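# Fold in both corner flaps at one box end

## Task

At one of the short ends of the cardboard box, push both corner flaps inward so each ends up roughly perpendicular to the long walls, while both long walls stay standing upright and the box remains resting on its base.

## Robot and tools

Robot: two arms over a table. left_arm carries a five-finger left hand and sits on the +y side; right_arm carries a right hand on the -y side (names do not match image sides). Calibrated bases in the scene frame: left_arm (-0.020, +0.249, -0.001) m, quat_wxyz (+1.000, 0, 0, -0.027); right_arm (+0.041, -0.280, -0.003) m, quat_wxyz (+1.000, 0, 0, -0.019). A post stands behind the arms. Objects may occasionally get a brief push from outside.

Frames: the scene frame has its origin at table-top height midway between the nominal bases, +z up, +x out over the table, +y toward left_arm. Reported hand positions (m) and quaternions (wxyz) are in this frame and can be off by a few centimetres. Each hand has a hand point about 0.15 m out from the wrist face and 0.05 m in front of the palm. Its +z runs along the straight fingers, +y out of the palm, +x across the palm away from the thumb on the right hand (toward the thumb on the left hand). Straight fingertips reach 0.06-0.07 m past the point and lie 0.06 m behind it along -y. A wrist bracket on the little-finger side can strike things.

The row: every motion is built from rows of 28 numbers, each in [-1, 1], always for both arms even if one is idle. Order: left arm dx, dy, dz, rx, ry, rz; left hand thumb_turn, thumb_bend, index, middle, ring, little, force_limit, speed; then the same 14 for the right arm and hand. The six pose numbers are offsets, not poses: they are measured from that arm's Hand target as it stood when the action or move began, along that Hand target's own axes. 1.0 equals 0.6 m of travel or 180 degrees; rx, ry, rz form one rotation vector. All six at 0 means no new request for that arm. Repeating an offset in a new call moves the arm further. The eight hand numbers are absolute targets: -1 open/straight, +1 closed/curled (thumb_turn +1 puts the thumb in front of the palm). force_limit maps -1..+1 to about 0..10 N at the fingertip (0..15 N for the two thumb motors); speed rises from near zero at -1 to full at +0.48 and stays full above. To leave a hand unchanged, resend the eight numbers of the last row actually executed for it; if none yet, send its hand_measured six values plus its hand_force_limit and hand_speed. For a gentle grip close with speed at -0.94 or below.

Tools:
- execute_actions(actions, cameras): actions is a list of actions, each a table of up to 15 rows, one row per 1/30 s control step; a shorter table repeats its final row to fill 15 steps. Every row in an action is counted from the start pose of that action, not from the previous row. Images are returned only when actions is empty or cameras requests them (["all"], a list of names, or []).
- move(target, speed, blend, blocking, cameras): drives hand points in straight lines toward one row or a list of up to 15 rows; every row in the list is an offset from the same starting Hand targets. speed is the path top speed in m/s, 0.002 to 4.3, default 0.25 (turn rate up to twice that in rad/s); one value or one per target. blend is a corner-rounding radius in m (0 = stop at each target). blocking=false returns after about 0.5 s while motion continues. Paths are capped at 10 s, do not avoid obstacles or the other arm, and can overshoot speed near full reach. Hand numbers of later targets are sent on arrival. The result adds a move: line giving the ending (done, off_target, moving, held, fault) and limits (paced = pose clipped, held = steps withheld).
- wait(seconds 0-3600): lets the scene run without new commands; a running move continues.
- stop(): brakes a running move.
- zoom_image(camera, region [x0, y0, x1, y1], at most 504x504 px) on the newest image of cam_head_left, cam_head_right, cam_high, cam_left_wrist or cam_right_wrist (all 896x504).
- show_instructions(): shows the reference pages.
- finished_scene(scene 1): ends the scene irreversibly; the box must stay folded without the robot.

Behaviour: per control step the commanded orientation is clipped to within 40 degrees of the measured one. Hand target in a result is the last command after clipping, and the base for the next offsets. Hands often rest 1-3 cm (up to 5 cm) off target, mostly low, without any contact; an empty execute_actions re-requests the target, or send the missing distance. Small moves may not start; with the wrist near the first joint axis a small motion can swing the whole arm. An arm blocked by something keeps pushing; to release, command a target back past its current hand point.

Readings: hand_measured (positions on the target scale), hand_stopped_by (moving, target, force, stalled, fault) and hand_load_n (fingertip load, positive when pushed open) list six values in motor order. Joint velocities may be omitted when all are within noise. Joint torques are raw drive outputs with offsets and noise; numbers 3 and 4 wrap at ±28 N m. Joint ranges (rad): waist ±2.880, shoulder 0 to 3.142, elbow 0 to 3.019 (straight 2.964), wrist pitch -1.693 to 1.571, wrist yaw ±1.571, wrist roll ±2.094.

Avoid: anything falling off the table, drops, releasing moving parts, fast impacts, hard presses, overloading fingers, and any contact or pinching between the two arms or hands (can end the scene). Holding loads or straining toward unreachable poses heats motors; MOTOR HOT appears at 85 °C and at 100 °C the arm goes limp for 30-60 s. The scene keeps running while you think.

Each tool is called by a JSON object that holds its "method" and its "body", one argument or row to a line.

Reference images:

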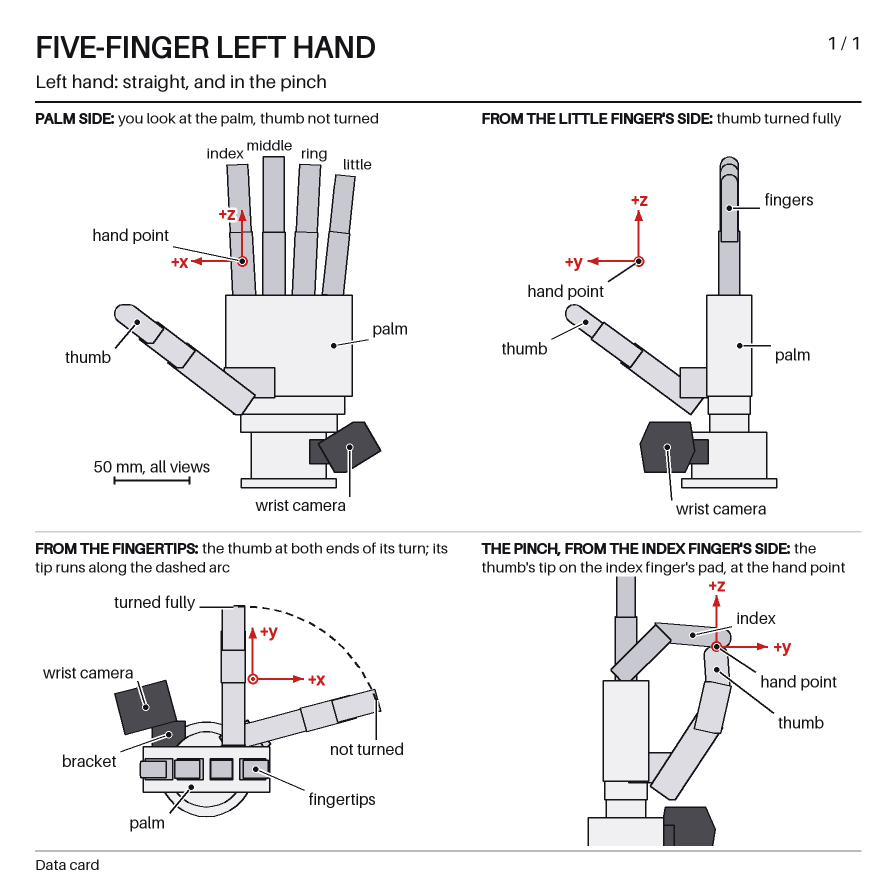

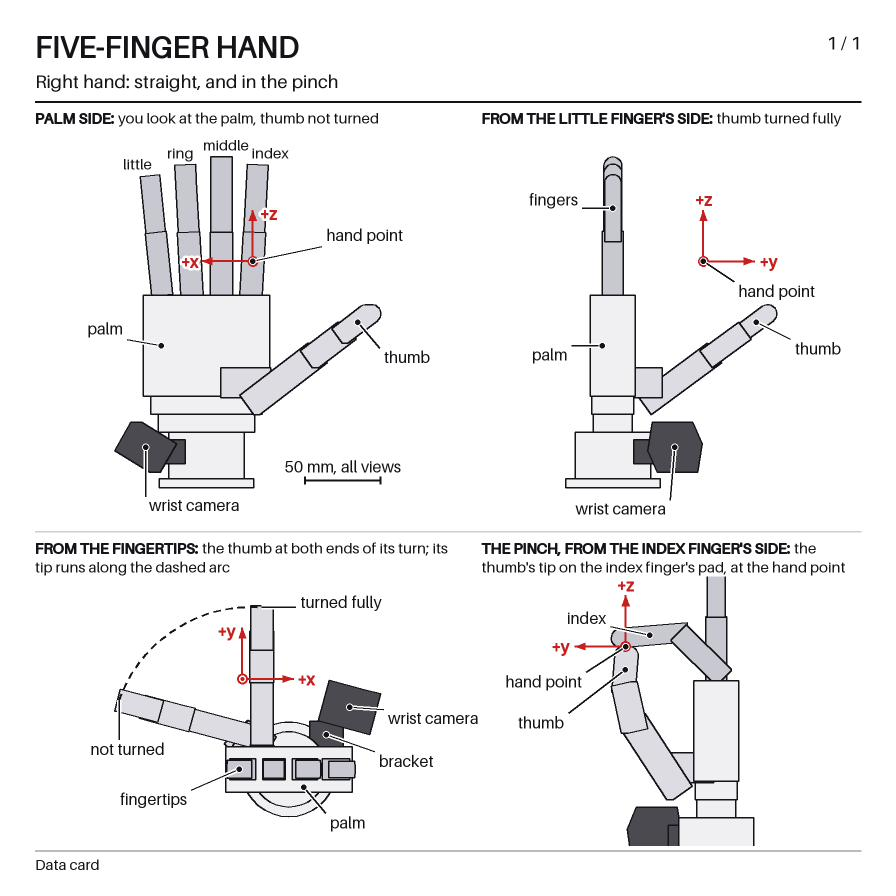

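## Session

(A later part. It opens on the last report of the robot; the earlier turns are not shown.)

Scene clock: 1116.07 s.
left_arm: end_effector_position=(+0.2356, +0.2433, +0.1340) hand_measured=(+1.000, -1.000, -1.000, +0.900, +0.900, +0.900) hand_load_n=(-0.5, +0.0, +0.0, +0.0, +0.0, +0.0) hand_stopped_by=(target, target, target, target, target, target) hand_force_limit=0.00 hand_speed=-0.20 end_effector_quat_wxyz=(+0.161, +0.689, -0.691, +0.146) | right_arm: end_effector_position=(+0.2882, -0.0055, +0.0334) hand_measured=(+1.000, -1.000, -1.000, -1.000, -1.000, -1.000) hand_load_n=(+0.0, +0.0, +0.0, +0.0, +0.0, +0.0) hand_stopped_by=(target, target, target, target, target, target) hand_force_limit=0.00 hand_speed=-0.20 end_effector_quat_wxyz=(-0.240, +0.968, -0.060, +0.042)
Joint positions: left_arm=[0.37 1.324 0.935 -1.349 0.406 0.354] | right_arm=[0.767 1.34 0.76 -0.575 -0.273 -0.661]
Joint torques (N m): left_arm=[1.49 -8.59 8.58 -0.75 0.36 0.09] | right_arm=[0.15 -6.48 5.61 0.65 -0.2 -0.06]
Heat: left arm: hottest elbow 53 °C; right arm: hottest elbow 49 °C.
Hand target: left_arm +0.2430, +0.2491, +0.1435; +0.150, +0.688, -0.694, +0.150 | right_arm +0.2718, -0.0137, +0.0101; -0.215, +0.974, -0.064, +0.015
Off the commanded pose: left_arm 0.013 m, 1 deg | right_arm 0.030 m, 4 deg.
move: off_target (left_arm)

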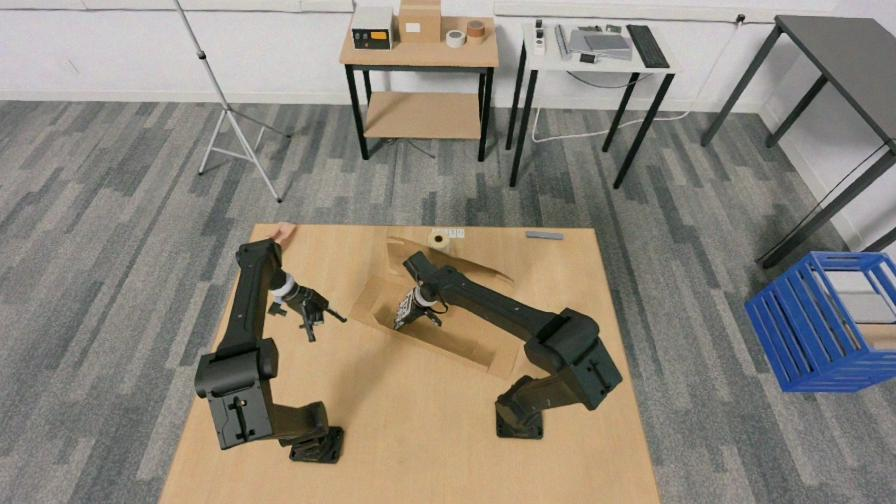

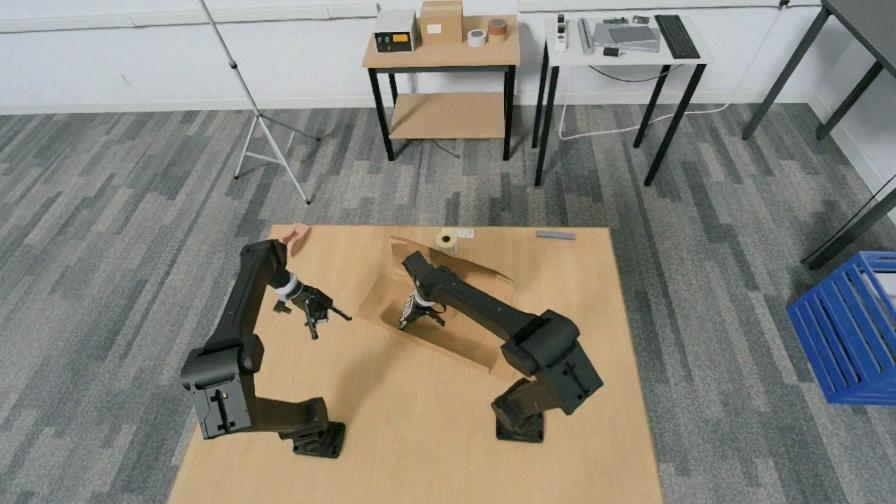

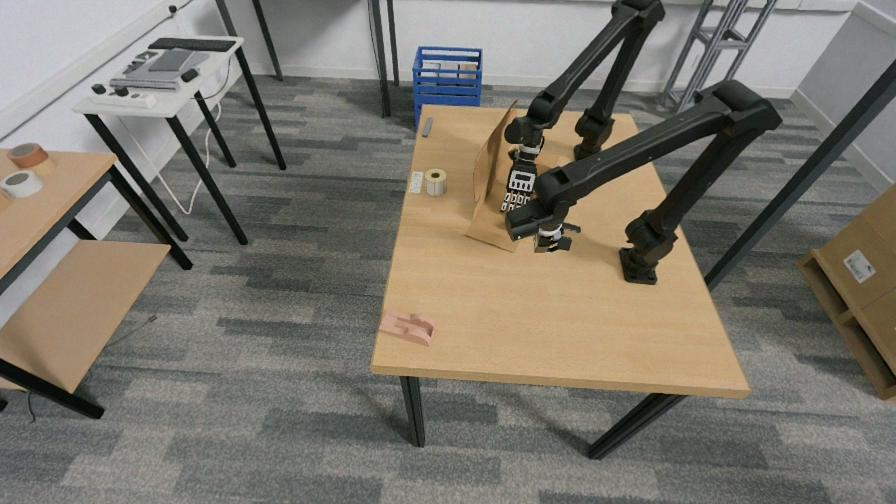

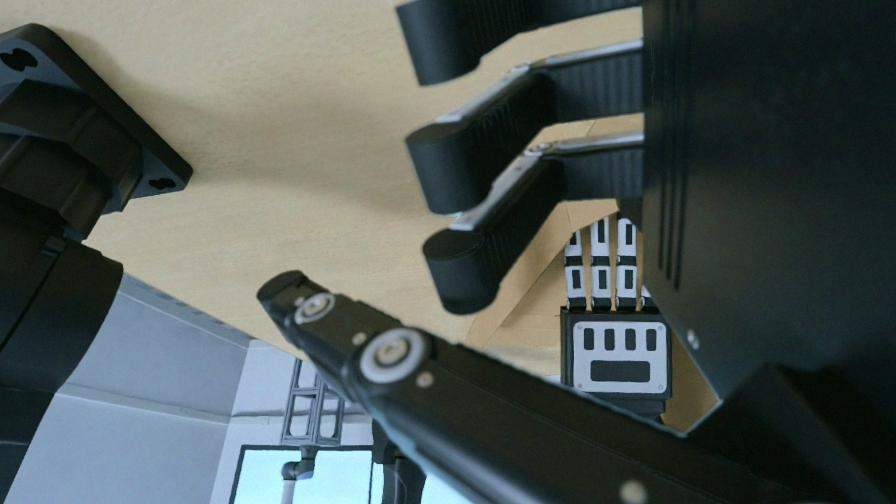

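{"method": "wait", "body": {
  "seconds": 0.1,
  "cameras": ["cam_head_left","cam_head_right","cam_high"]
}}

{"method": "zoom_image", "body": {
  "camera": "cam_head_left",
  "region": [340, 260, 420, 350]
}}

Scene clock: 1216.27 s.
left_arm: end_effector_position=(+0.2356, +0.2433, +0.1340) hand_measured=(+1.000, -1.000, -1.000, +0.900, +0.900, +0.900) hand_load_n=(-0.5, +0.0, +0.0, +0.0, +0.0, +0.0) hand_stopped_by=(target, target, target, target, target, target) hand_force_limit=0.00 hand_speed=-0.20 end_effector_quat_wxyz=(+0.161, +0.689, -0.691, +0.146) | right_arm: end_effector_position=(+0.2882, -0.0055, +0.0334) hand_measured=(+1.000, -1.000, -1.000, -1.000, -1.000, -1.000) hand_load_n=(+0.0, +0.0, +0.0, +0.0, +0.0, +0.0) hand_stopped_by=(target, target, target, target, target, target) hand_force_limit=0.00 hand_speed=-0.20 end_effector_quat_wxyz=(-0.240, +0.968, -0.060, +0.042)
Joint positions: left_arm=[0.37 1.324 0.935 -1.349 0.406 0.354] | right_arm=[0.767 1.34 0.76 -0.575 -0.273 -0.661]
Joint torques (N m): left_arm=[1.26 -7.94 8.79 -0.64 0.38 0.09] | right_arm=[-0.03 -6.42 5.64 0.73 -0.18 -0.08]
Heat: left arm: hottest elbow 54 °C; right arm: hottest elbow 49 °C.
Hand target: left_arm +0.2430, +0.2491, +0.1435; +0.150, +0.688, -0.694, +0.150 | right_arm +0.2718, -0.0137, +0.0101; -0.215, +0.974, -0.064, +0.015
Off the commanded pose: left_arm 0.013 m, 1 deg | right_arm 0.030 m, 4 deg.
wait: 0.10 s; at rest from the start

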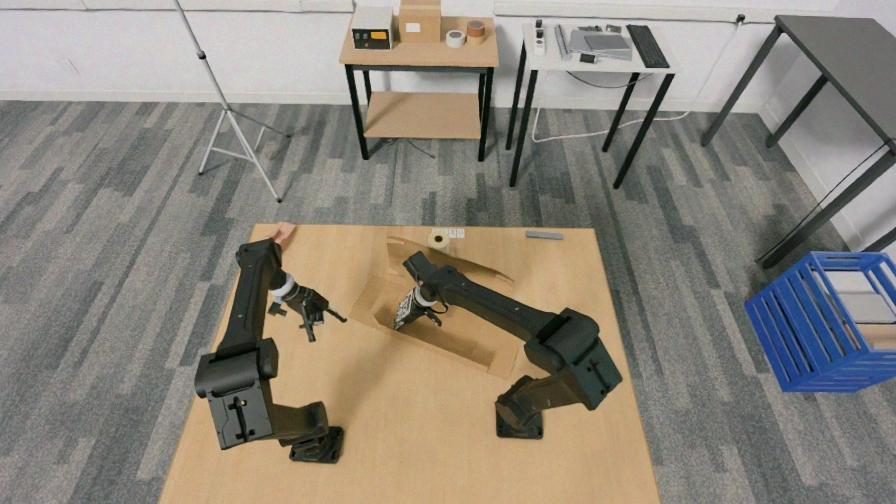

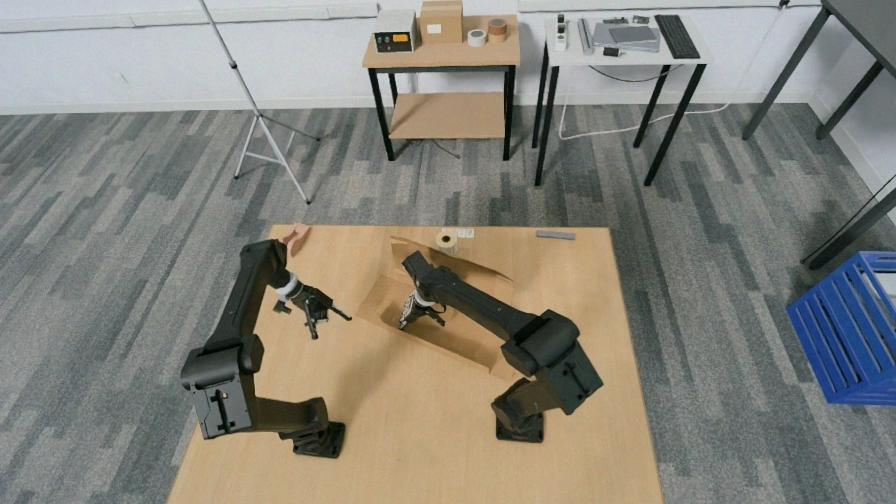

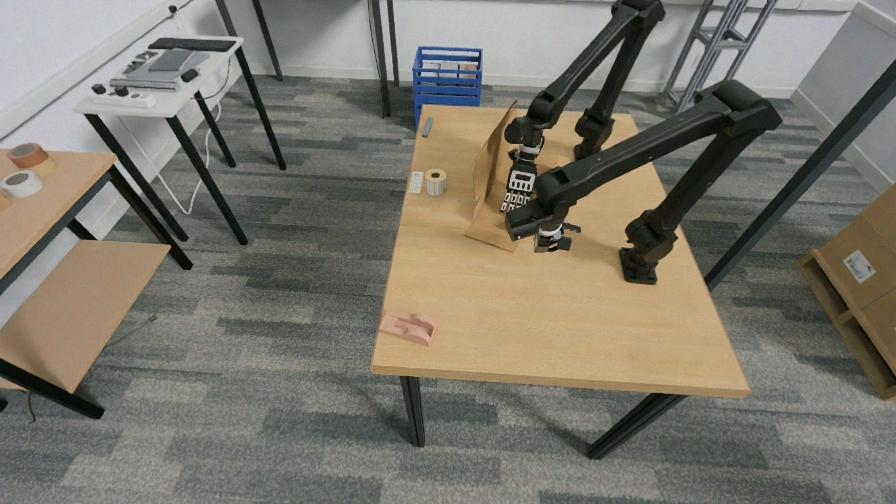

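Scaled by 5.600.

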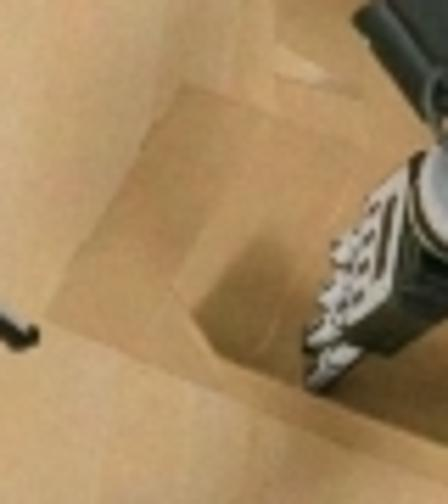

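{"method": "move", "body": {
  "target": [
    [0,0,0,0,0,0,1,-1,-1,0.9,0.9,0.9,0,-0.2,0,-0.098,-0.2117,0,0,0,1,-1,-1,-1,-1,-1,0,-0.2],
    [0,0,0,0,0,0,1,-1,-1,0.9,0.9,0.9,0,-0.2,-0.0272,-0.1695,-0.1785,0.0202,0.2673,0.5152,1,-1,-0.5,-0.5,-0.5,-0.5,0,-0.2]
  ],
  "speed": 0.15,
  "cameras": ["cam_head_left","cam_head_right","cam_high","cam_right_wrist"]
}}

{"method": "zoom_image", "body": {
  "camera": "cam_head_left",
  "region": [340, 240, 520, 390]
}}

{"method": "zoom_image", "body": {
  "camera": "cam_high",
  "region": [440, 100, 590, 260]
}}

Scene clock: 1327.13 s.
left_arm: end_effector_position=(+0.2356, +0.2434, +0.1340) hand_measured=(+1.000, -1.000, -1.000, +0.900, +0.900, +0.900) hand_load_n=(+0.0, +0.0, +0.0, +0.0, +0.0, +0.0) hand_stopped_by=(target, target, target, target, target, target) hand_force_limit=0.00 hand_speed=-0.20 end_effector_quat_wxyz=(+0.161, +0.689, -0.691, +0.146) | right_arm: end_effector_position=(+0.2580, +0.0211, +0.1395) hand_measured=(+1.000, -1.000, -0.500, -0.500, -0.500, -0.500) hand_load_n=(+0.0, +0.0, +0.0, +0.0, +0.0, +0.0) hand_stopped_by=(target, target, target, target, target, target) hand_force_limit=0.00 hand_speed=-0.20 end_effector_quat_wxyz=(+0.136, -0.542, +0.800, -0.219)
Joint positions: left_arm=[0.37 1.324 0.935 -1.349 0.406 0.354] | right_arm=[1.094 1.237 0.985 -1.264 0.519 1.422]
Joint torques (N m): left_arm=[1.08 -8.35 8.66 -0.73 0.38 0.08] | right_arm=[0.03 -7.36 10.95 0.13 0.52 -0.05]
Heat: left arm: hottest elbow 54 °C; right arm: hottest elbow 49 °C.
Hand target: left_arm +0.2430, +0.2492, +0.1435; +0.150, +0.688, -0.694, +0.150 | right_arm +0.2616, +0.0352, +0.1499; +0.145, -0.540, +0.801, -0.215
Off the commanded pose: left_arm 0.013 m, 1 deg | right_arm 0.018 m, 1 deg.
move: off_target (right_arm); target 2's new numbers were sent with right_arm's hand 0.018 m and 1 deg from that target

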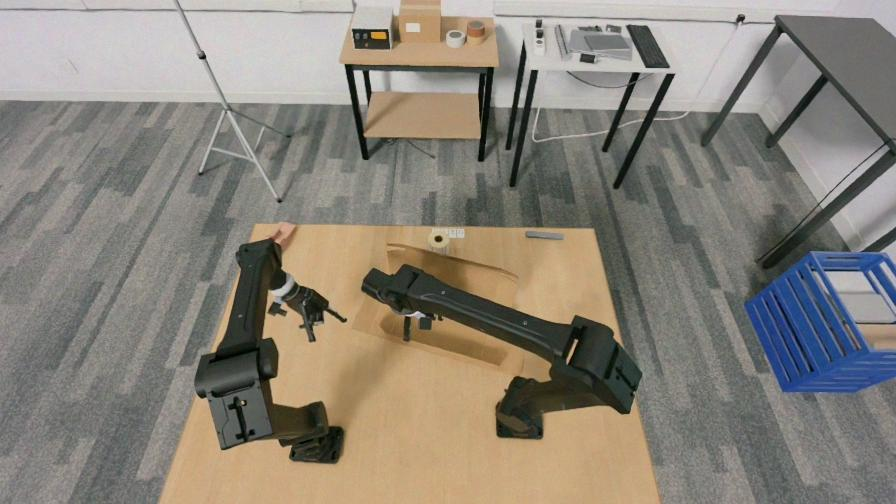

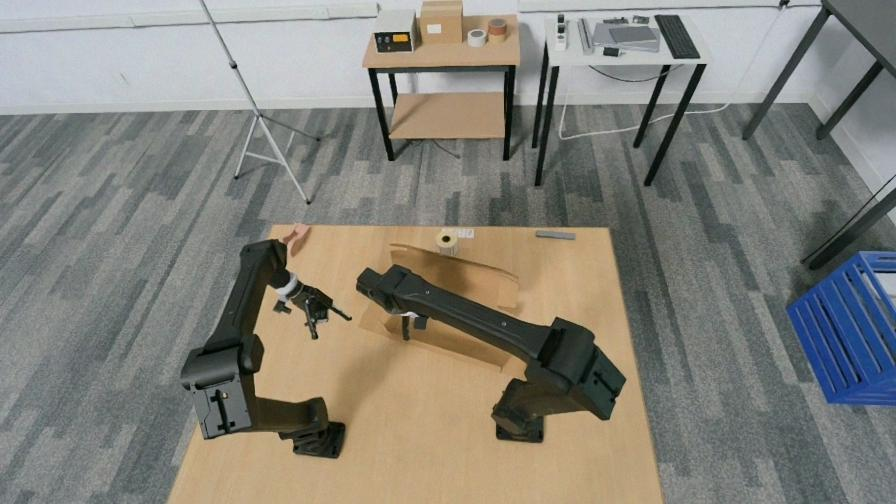

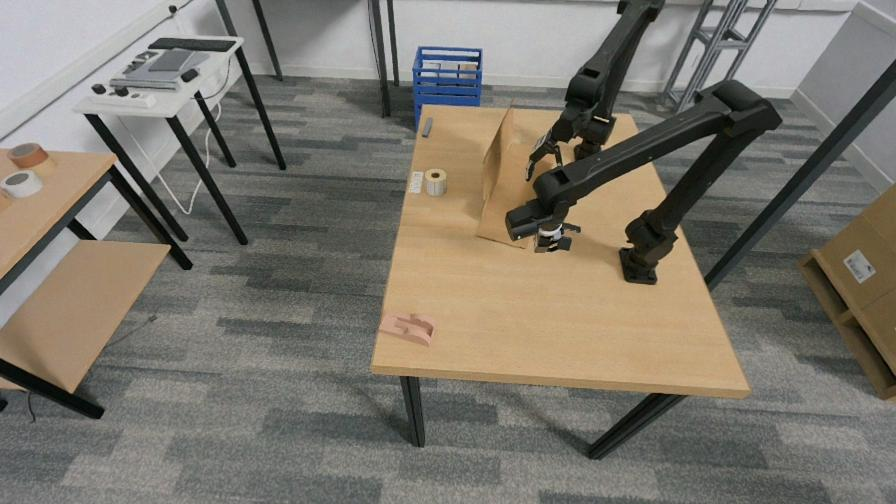

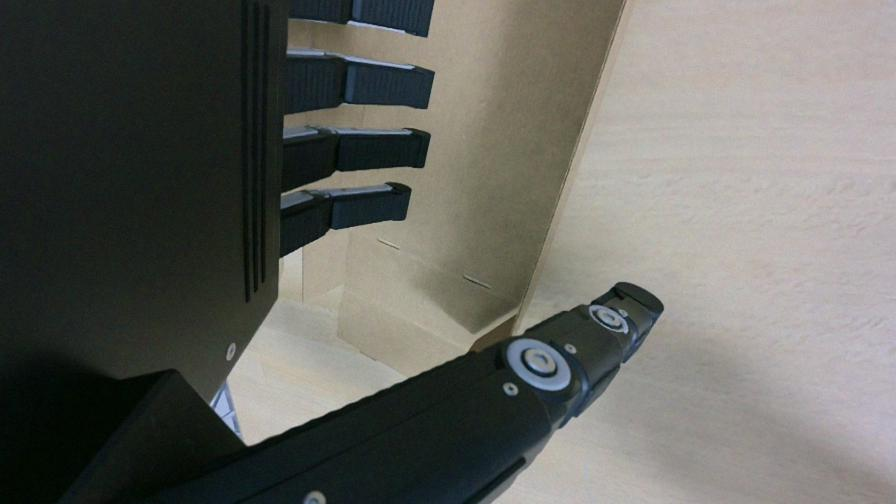

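Scaled by 2.800.

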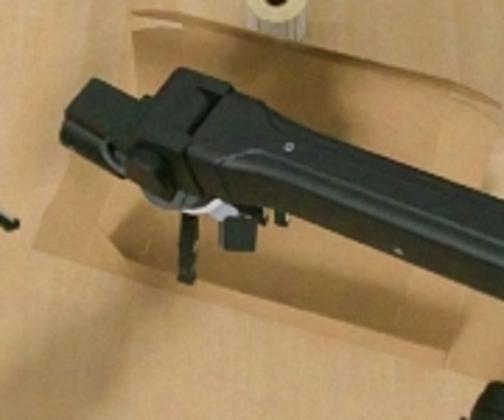

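Scaled by 3.150.

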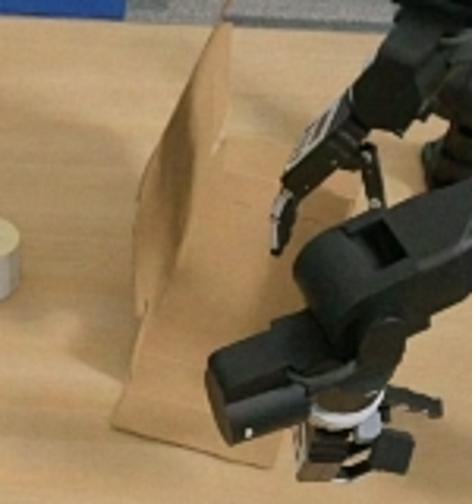

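{"method": "move", "body": {
  "target": [0,0,0,0,0,0,1,-1,-1,0.9,0.9,0.9,0,-0.2,-0.013,0.0873,0.171,0,0,0,1,-1,-0.5,-0.5,-0.5,-0.5,0,-0.2],
  "speed": 0.1,
  "cameras": ["cam_head_left","cam_head_right","cam_high","cam_right_wrist"]
}}

{"method": "zoom_image", "body": {
  "camera": "cam_head_right",
  "region": [340, 240, 520, 390]
}}

{"method": "zoom_image", "body": {
  "camera": "cam_high",
  "region": [460, 120, 580, 250]
}}

Scene clock: 1349.03 s.
left_arm: end_effector_position=(+0.2356, +0.2434, +0.1340) hand_measured=(+1.000, -1.000, -1.000, +0.900, +0.900, +0.900) hand_load_n=(+0.0, +0.0, +0.0, +0.0, +0.0, +0.0) hand_stopped_by=(target, target, target, target, target, target) hand_force_limit=0.00 hand_speed=-0.20 end_effector_quat_wxyz=(+0.161, +0.689, -0.691, +0.146) | right_arm: end_effector_position=(+0.2697, +0.0419, +0.0418) hand_measured=(+1.000, -1.000, -0.500, -0.500, -0.500, -0.500) hand_load_n=(+0.0, +0.0, +0.0, +0.0, +0.0, +0.0) hand_stopped_by=(target, target, target, target, target, target) hand_force_limit=0.00 hand_speed=-0.20 end_effector_quat_wxyz=(+0.150, -0.538, +0.802, -0.212)
Joint positions: left_arm=[0.37 1.324 0.935 -1.349 0.406 0.354] | right_arm=[1.094 1.391 0.843 -0.936 0.519 1.422]
Joint torques (N m): left_arm=[1.03 -7.94 8.72 -0.7 0.37 0.07] | right_arm=[-0.79 -9.11 6.54 0.84 0.45 -0.21]
Heat: left arm: hottest elbow 54 °C; right arm: hottest elbow 52 °C.
Hand target: left_arm +0.2430, +0.2492, +0.1435; +0.150, +0.688, -0.694, +0.150 | right_arm +0.2701, +0.0402, +0.0348; +0.145, -0.540, +0.801, -0.215
Off the commanded pose: left_arm 0.013 m, 1 deg | right_arm 0.007 m, 1 deg.
move: done

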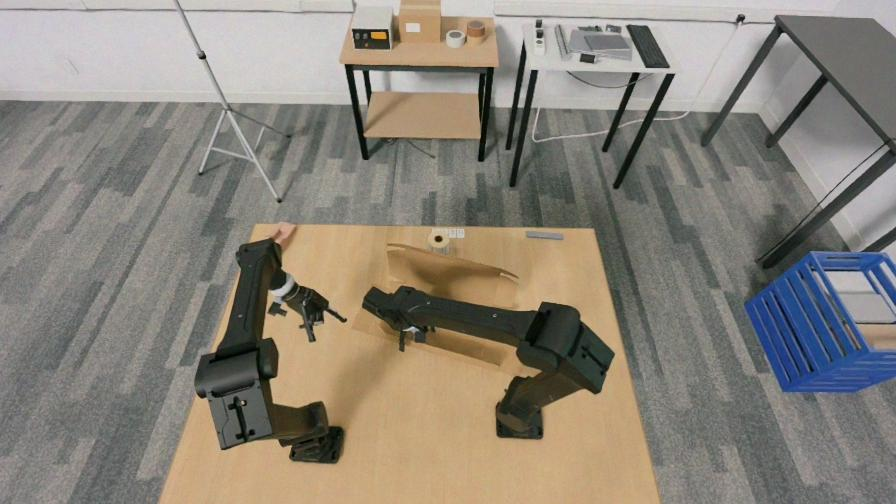

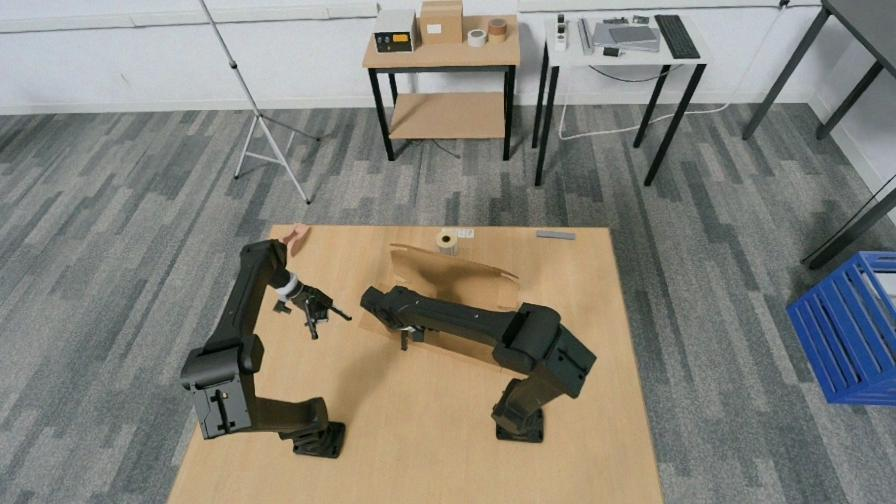

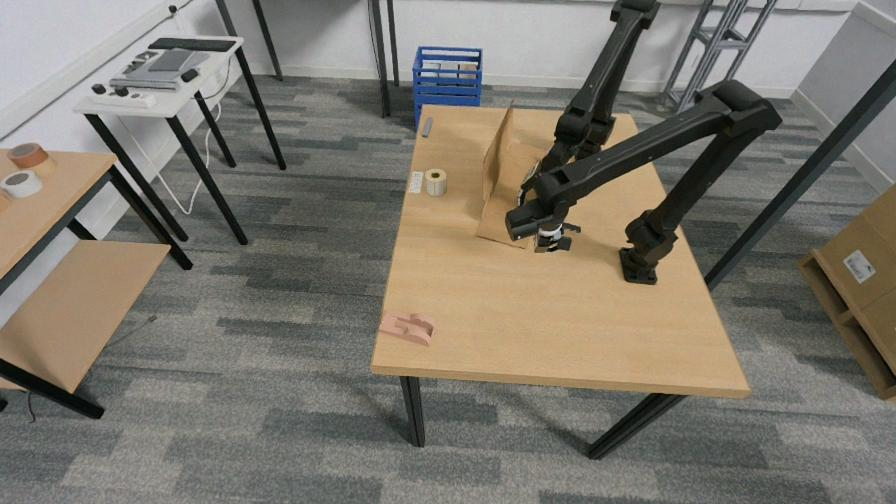

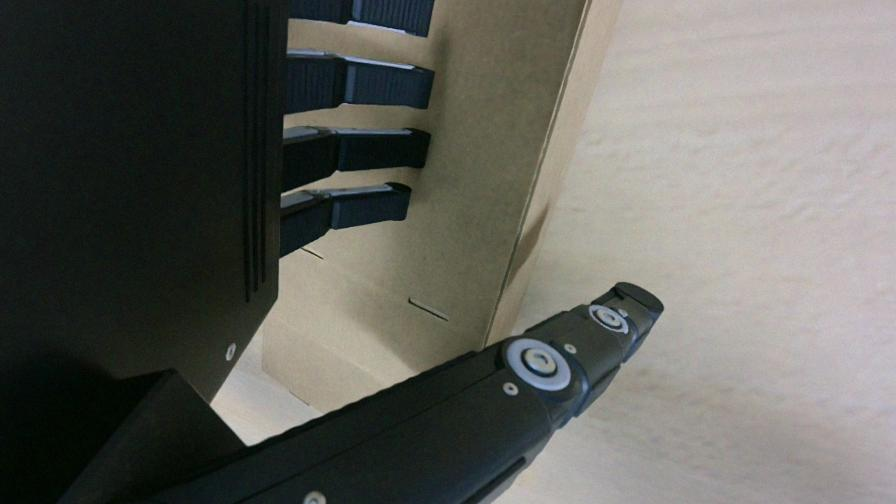

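Scaled by 2.800.

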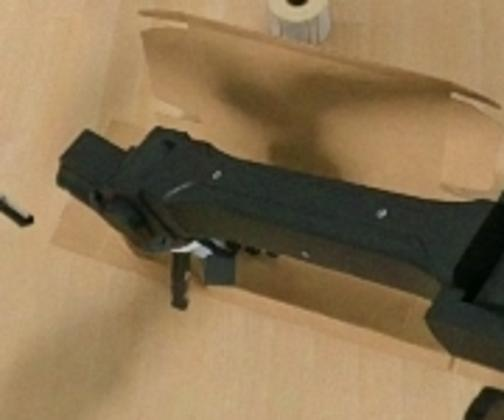

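Scaled by 3.877.

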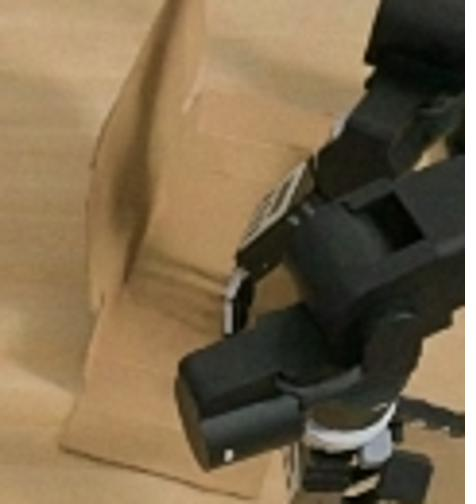

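{"method": "move", "body": {
  "target": [
    [0,0,0,0,0,0,1,-1,-1,0.9,0.9,0.9,0,-0.2,0.0173,0.005,0.0123,0,0,0,1,-1,-0.5,-0.5,-0.5,-0.5,0,-0.2],
    [0,0,0,0,0,0,1,-1,-1,0.9,0.9,0.9,0,-0.2,0.0173,0.005,0.0123,0,0,0,1,0.3,0.0,0.0,0.0,0.0,-0.3,-0.7]
  ],
  "speed": 0.05,
  "cameras": ["cam_head_left","cam_head_right","cam_high","cam_right_wrist"]
}}

{"method": "zoom_image", "body": {
  "camera": "cam_high",
  "region": [460, 120, 580, 250]
}}

Scene clock: 1369.63 s.
left_arm: end_effector_position=(+0.2356, +0.2434, +0.1340) hand_measured=(+1.000, -1.000, -1.000, +0.900, +0.900, +0.900) hand_load_n=(+0.0, +0.0, +0.0, +0.0, +0.0, +0.0) hand_stopped_by=(target, target, target, target, target, target) hand_force_limit=0.00 hand_speed=-0.20 end_effector_quat_wxyz=(+0.161, +0.689, -0.691, +0.146) | right_arm: end_effector_position=(+0.2667, +0.0344, +0.0336) hand_measured=(+1.000, +0.008, +0.000, +0.000, +0.000, +0.000) hand_load_n=(+0.0, +5.0, +0.0, +2.5, +0.0, +0.0) hand_stopped_by=(target, force, target, target, target, target) hand_force_limit=-0.30 hand_speed=-0.70 end_effector_quat_wxyz=(+0.153, -0.538, +0.801, -0.212)
Joint positions: left_arm=[0.37 1.324 0.935 -1.349 0.406 0.354] | right_arm=[1.092 1.38 0.807 -0.903 0.52 1.417]
Joint torques (N m): left_arm=[1.44 -8 8.72 -0.77 0.38 0.09] | right_arm=[-1.08 -8.88 6.46 0.77 0.4 -0.24]
Heat: left arm: hottest elbow 54 °C; right arm: hottest elbow 53 °C.
Hand target: left_arm +0.2430, +0.2492, +0.1435; +0.150, +0.688, -0.694, +0.150 | right_arm +0.2673, +0.0302, +0.0269; +0.145, -0.540, +0.801, -0.215
Off the commanded pose: left_arm 0.013 m, 1 deg | right_arm 0.008 m, 1 deg.
move: done; target 2's new numbers were sent with right_arm's hand 0.016 m and 2 deg from that target

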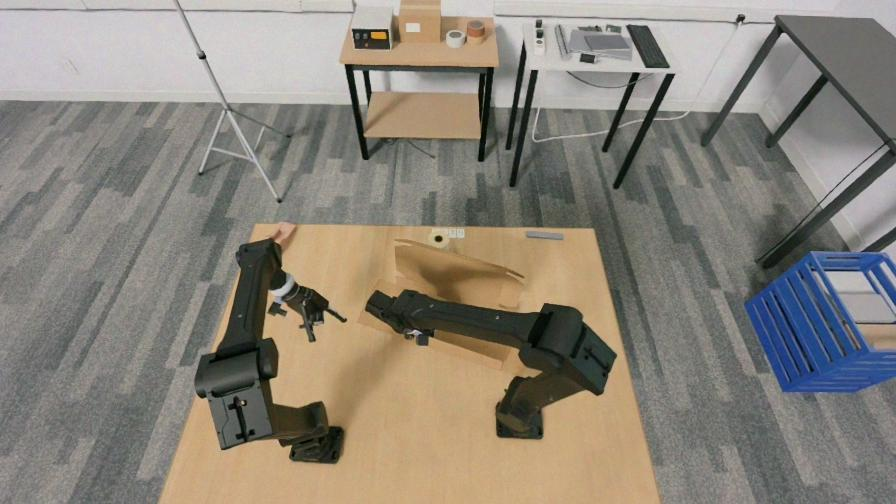

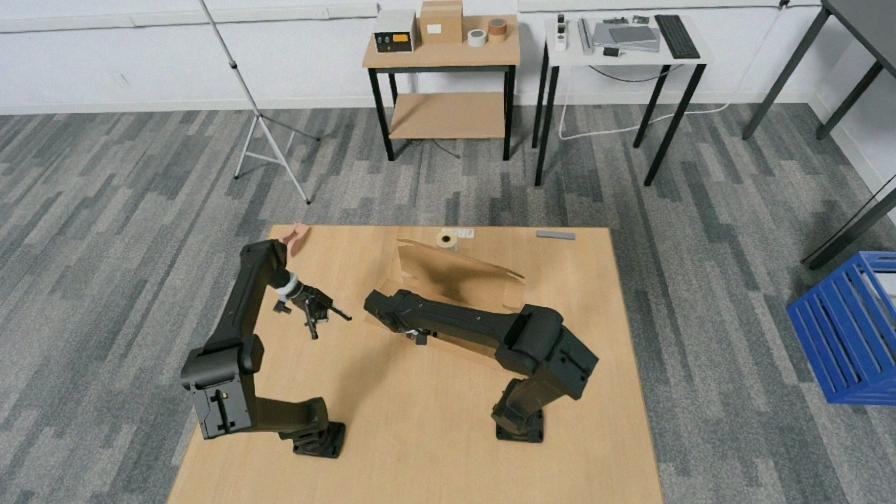

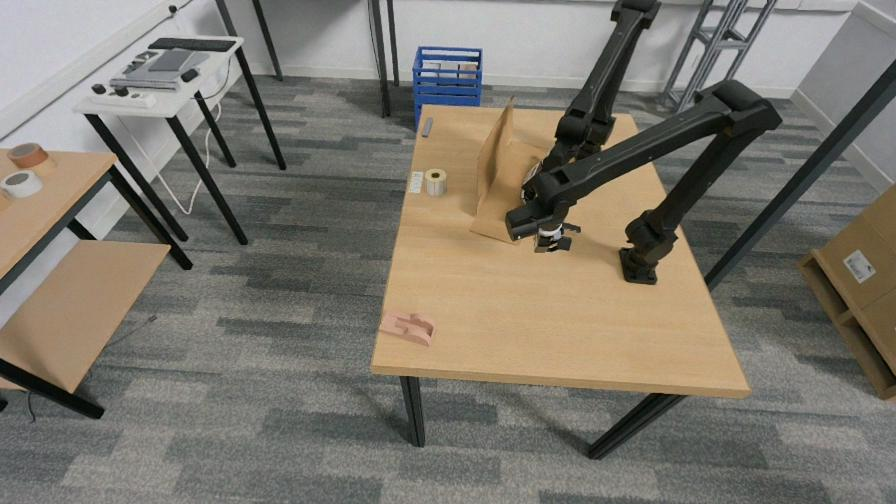

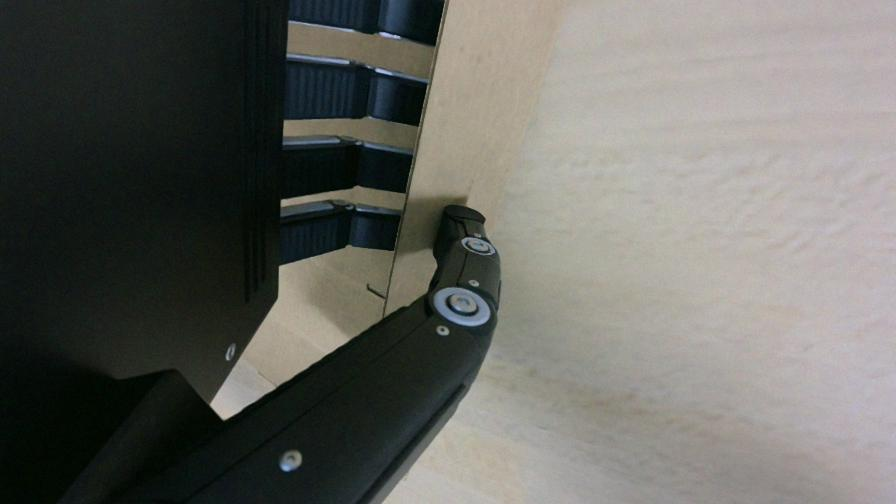

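Scaled by 3.877.

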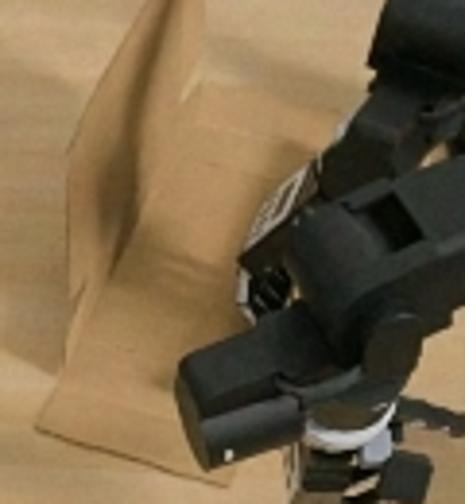

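{"method": "zoom_image", "body": {
  "camera": "cam_head_left",
  "region": [345, 260, 445, 360]
}}

{"method": "zoom_image", "body": {
  "camera": "cam_head_right",
  "region": [345, 260, 445, 360]
}}

Scaled by 5.040.

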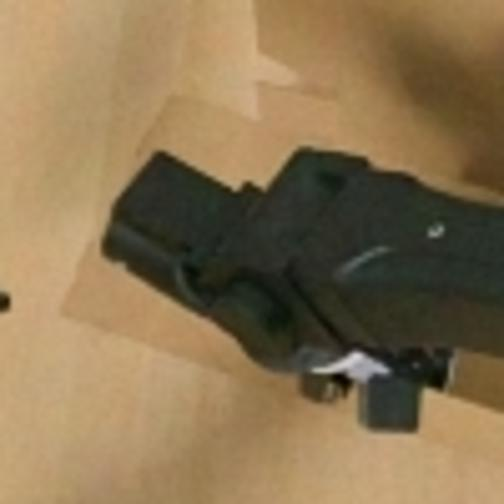

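Scaled by 5.040.

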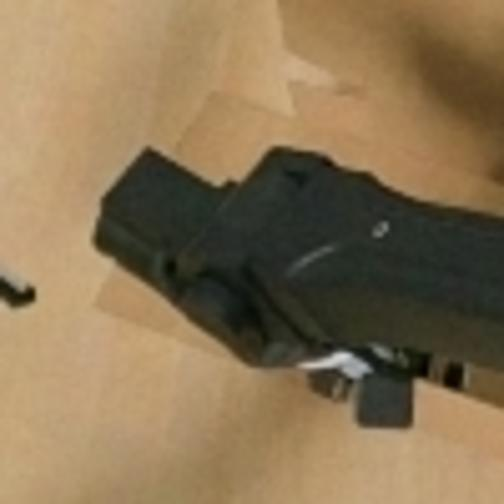

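{"method": "move", "body": {
  "target": [
    [0,0,0,0,0,0,1,-1,-1,0.9,0.9,0.9,0,-0.2,0.0001,0,0,0,0,0,1,-0.6,-0.4,-0.4,-0.4,-0.4,-0.3,-0.2],
    [0,0,0,0,0,0,1,-1,-1,0.9,0.9,0.9,0,-0.2,0.0583,0,0.003,0,0,0,1,-0.6,-0.4,-0.4,-0.4,-0.4,-0.3,-0.2],
    [0,0,0,0,0,0,1,-1,-1,0.9,0.9,0.9,0,-0.2,0.0583,0,0.003,0,0,0,1,0.3,0.0,0.0,0.0,0.0,-0.3,-0.7]
  ],
  "speed": 0.06,
  "cameras": ["cam_head_left","cam_head_right","cam_high","cam_right_wrist"]
}}

{"method": "zoom_image", "body": {
  "camera": "cam_head_left",
  "region": [340, 240, 520, 390]
}}

{"method": "zoom_image", "body": {
  "camera": "cam_head_right",
  "region": [345, 260, 445, 360]
}}

Scene clock: 1491.53 s.
left_arm: end_effector_position=(+0.2356, +0.2434, +0.1340) hand_measured=(+1.000, -1.000, -1.000, +0.900, +0.900, +0.900) hand_load_n=(+0.0, +0.0, +0.0, +0.0, +0.0, +0.0) hand_stopped_by=(target, target, target, target, target, target) hand_force_limit=0.00 hand_speed=-0.20 end_effector_quat_wxyz=(+0.161, +0.689, -0.691, +0.146) | right_arm: end_effector_position=(+0.2551, +0.0024, +0.0305) hand_measured=(+1.000, -0.004, +0.000, +0.000, +0.000, +0.000) hand_load_n=(+0.0, +5.5, +0.0, +2.5, +0.0, +0.0) hand_stopped_by=(target, force, target, target, target, target) hand_force_limit=-0.30 hand_speed=-0.70 end_effector_quat_wxyz=(+0.154, -0.539, +0.801, -0.212)
Joint positions: left_arm=[0.37 1.324 0.935 -1.349 0.406 0.354] | right_arm=[1.074 1.292 0.714 -0.886 0.52 1.395]
Joint torques (N m): left_arm=[1.08 -8 8.73 -0.66 0.38 0.08] | right_arm=[-1.55 -7.88 6.45 0.43 0.35 -0.23]
Heat: left arm: hottest elbow 54 °C; right arm: hottest elbow 52 °C.
Hand target: left_arm +0.2430, +0.2492, +0.1435; +0.150, +0.688, -0.694, +0.150 | right_arm +0.2549, -0.0026, +0.0253; +0.145, -0.540, +0.801, -0.215
Off the commanded pose: left_arm 0.013 m, 1 deg | right_arm 0.007 m, 1 deg.
move: done; target 3's new numbers were sent with right_arm's hand 0.020 m and 3 deg from that target

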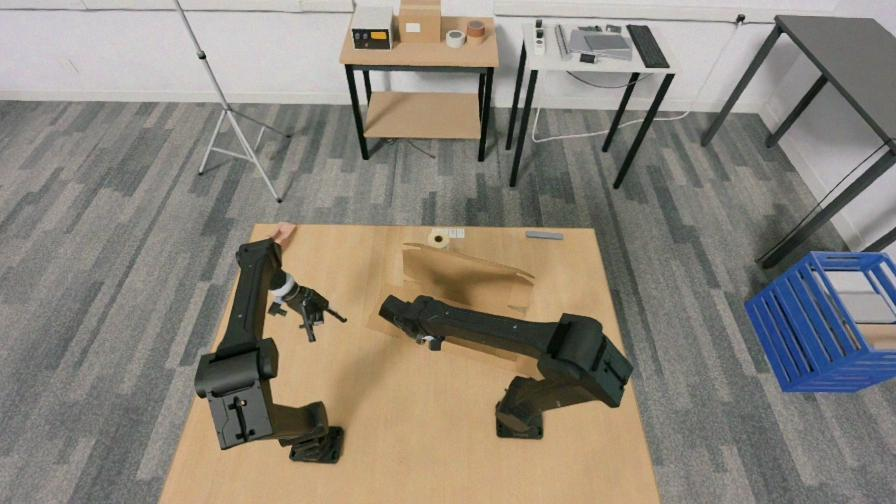

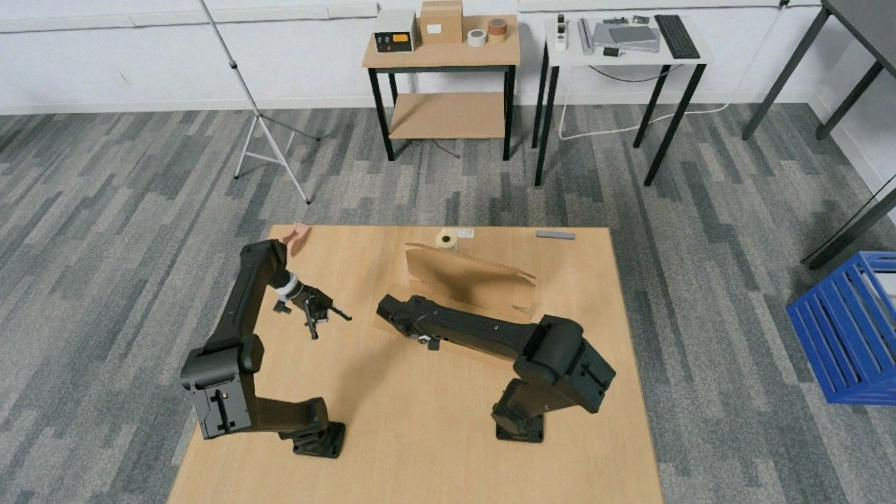

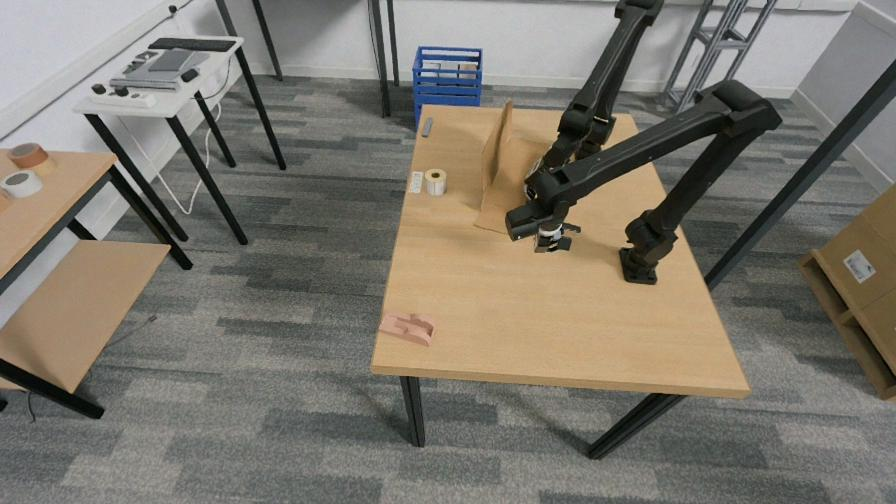

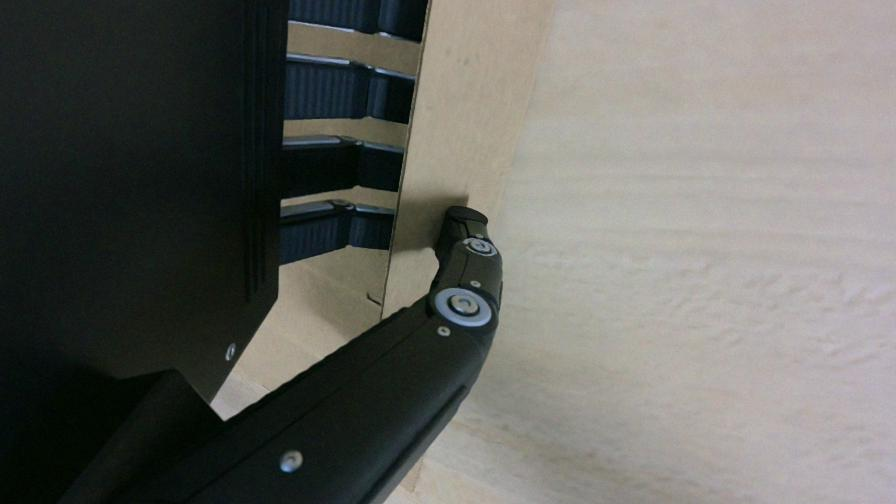

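Scaled by 2.800.

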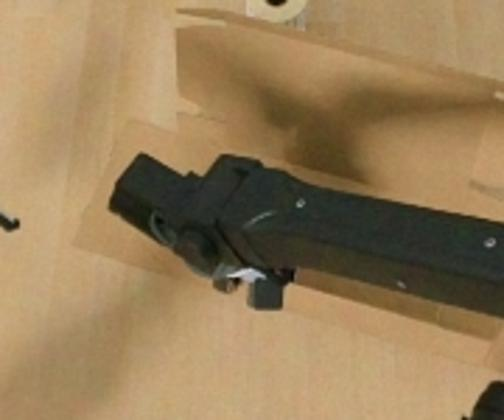

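Scaled by 5.040.

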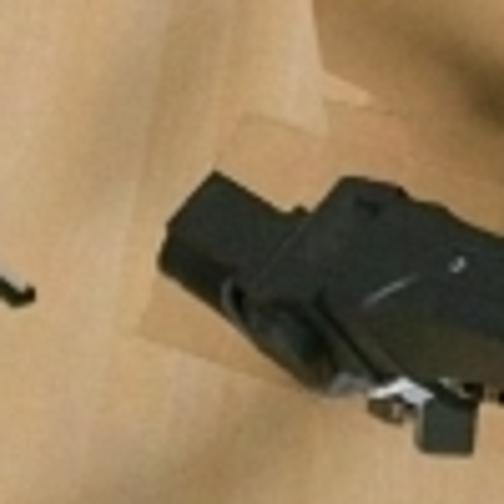

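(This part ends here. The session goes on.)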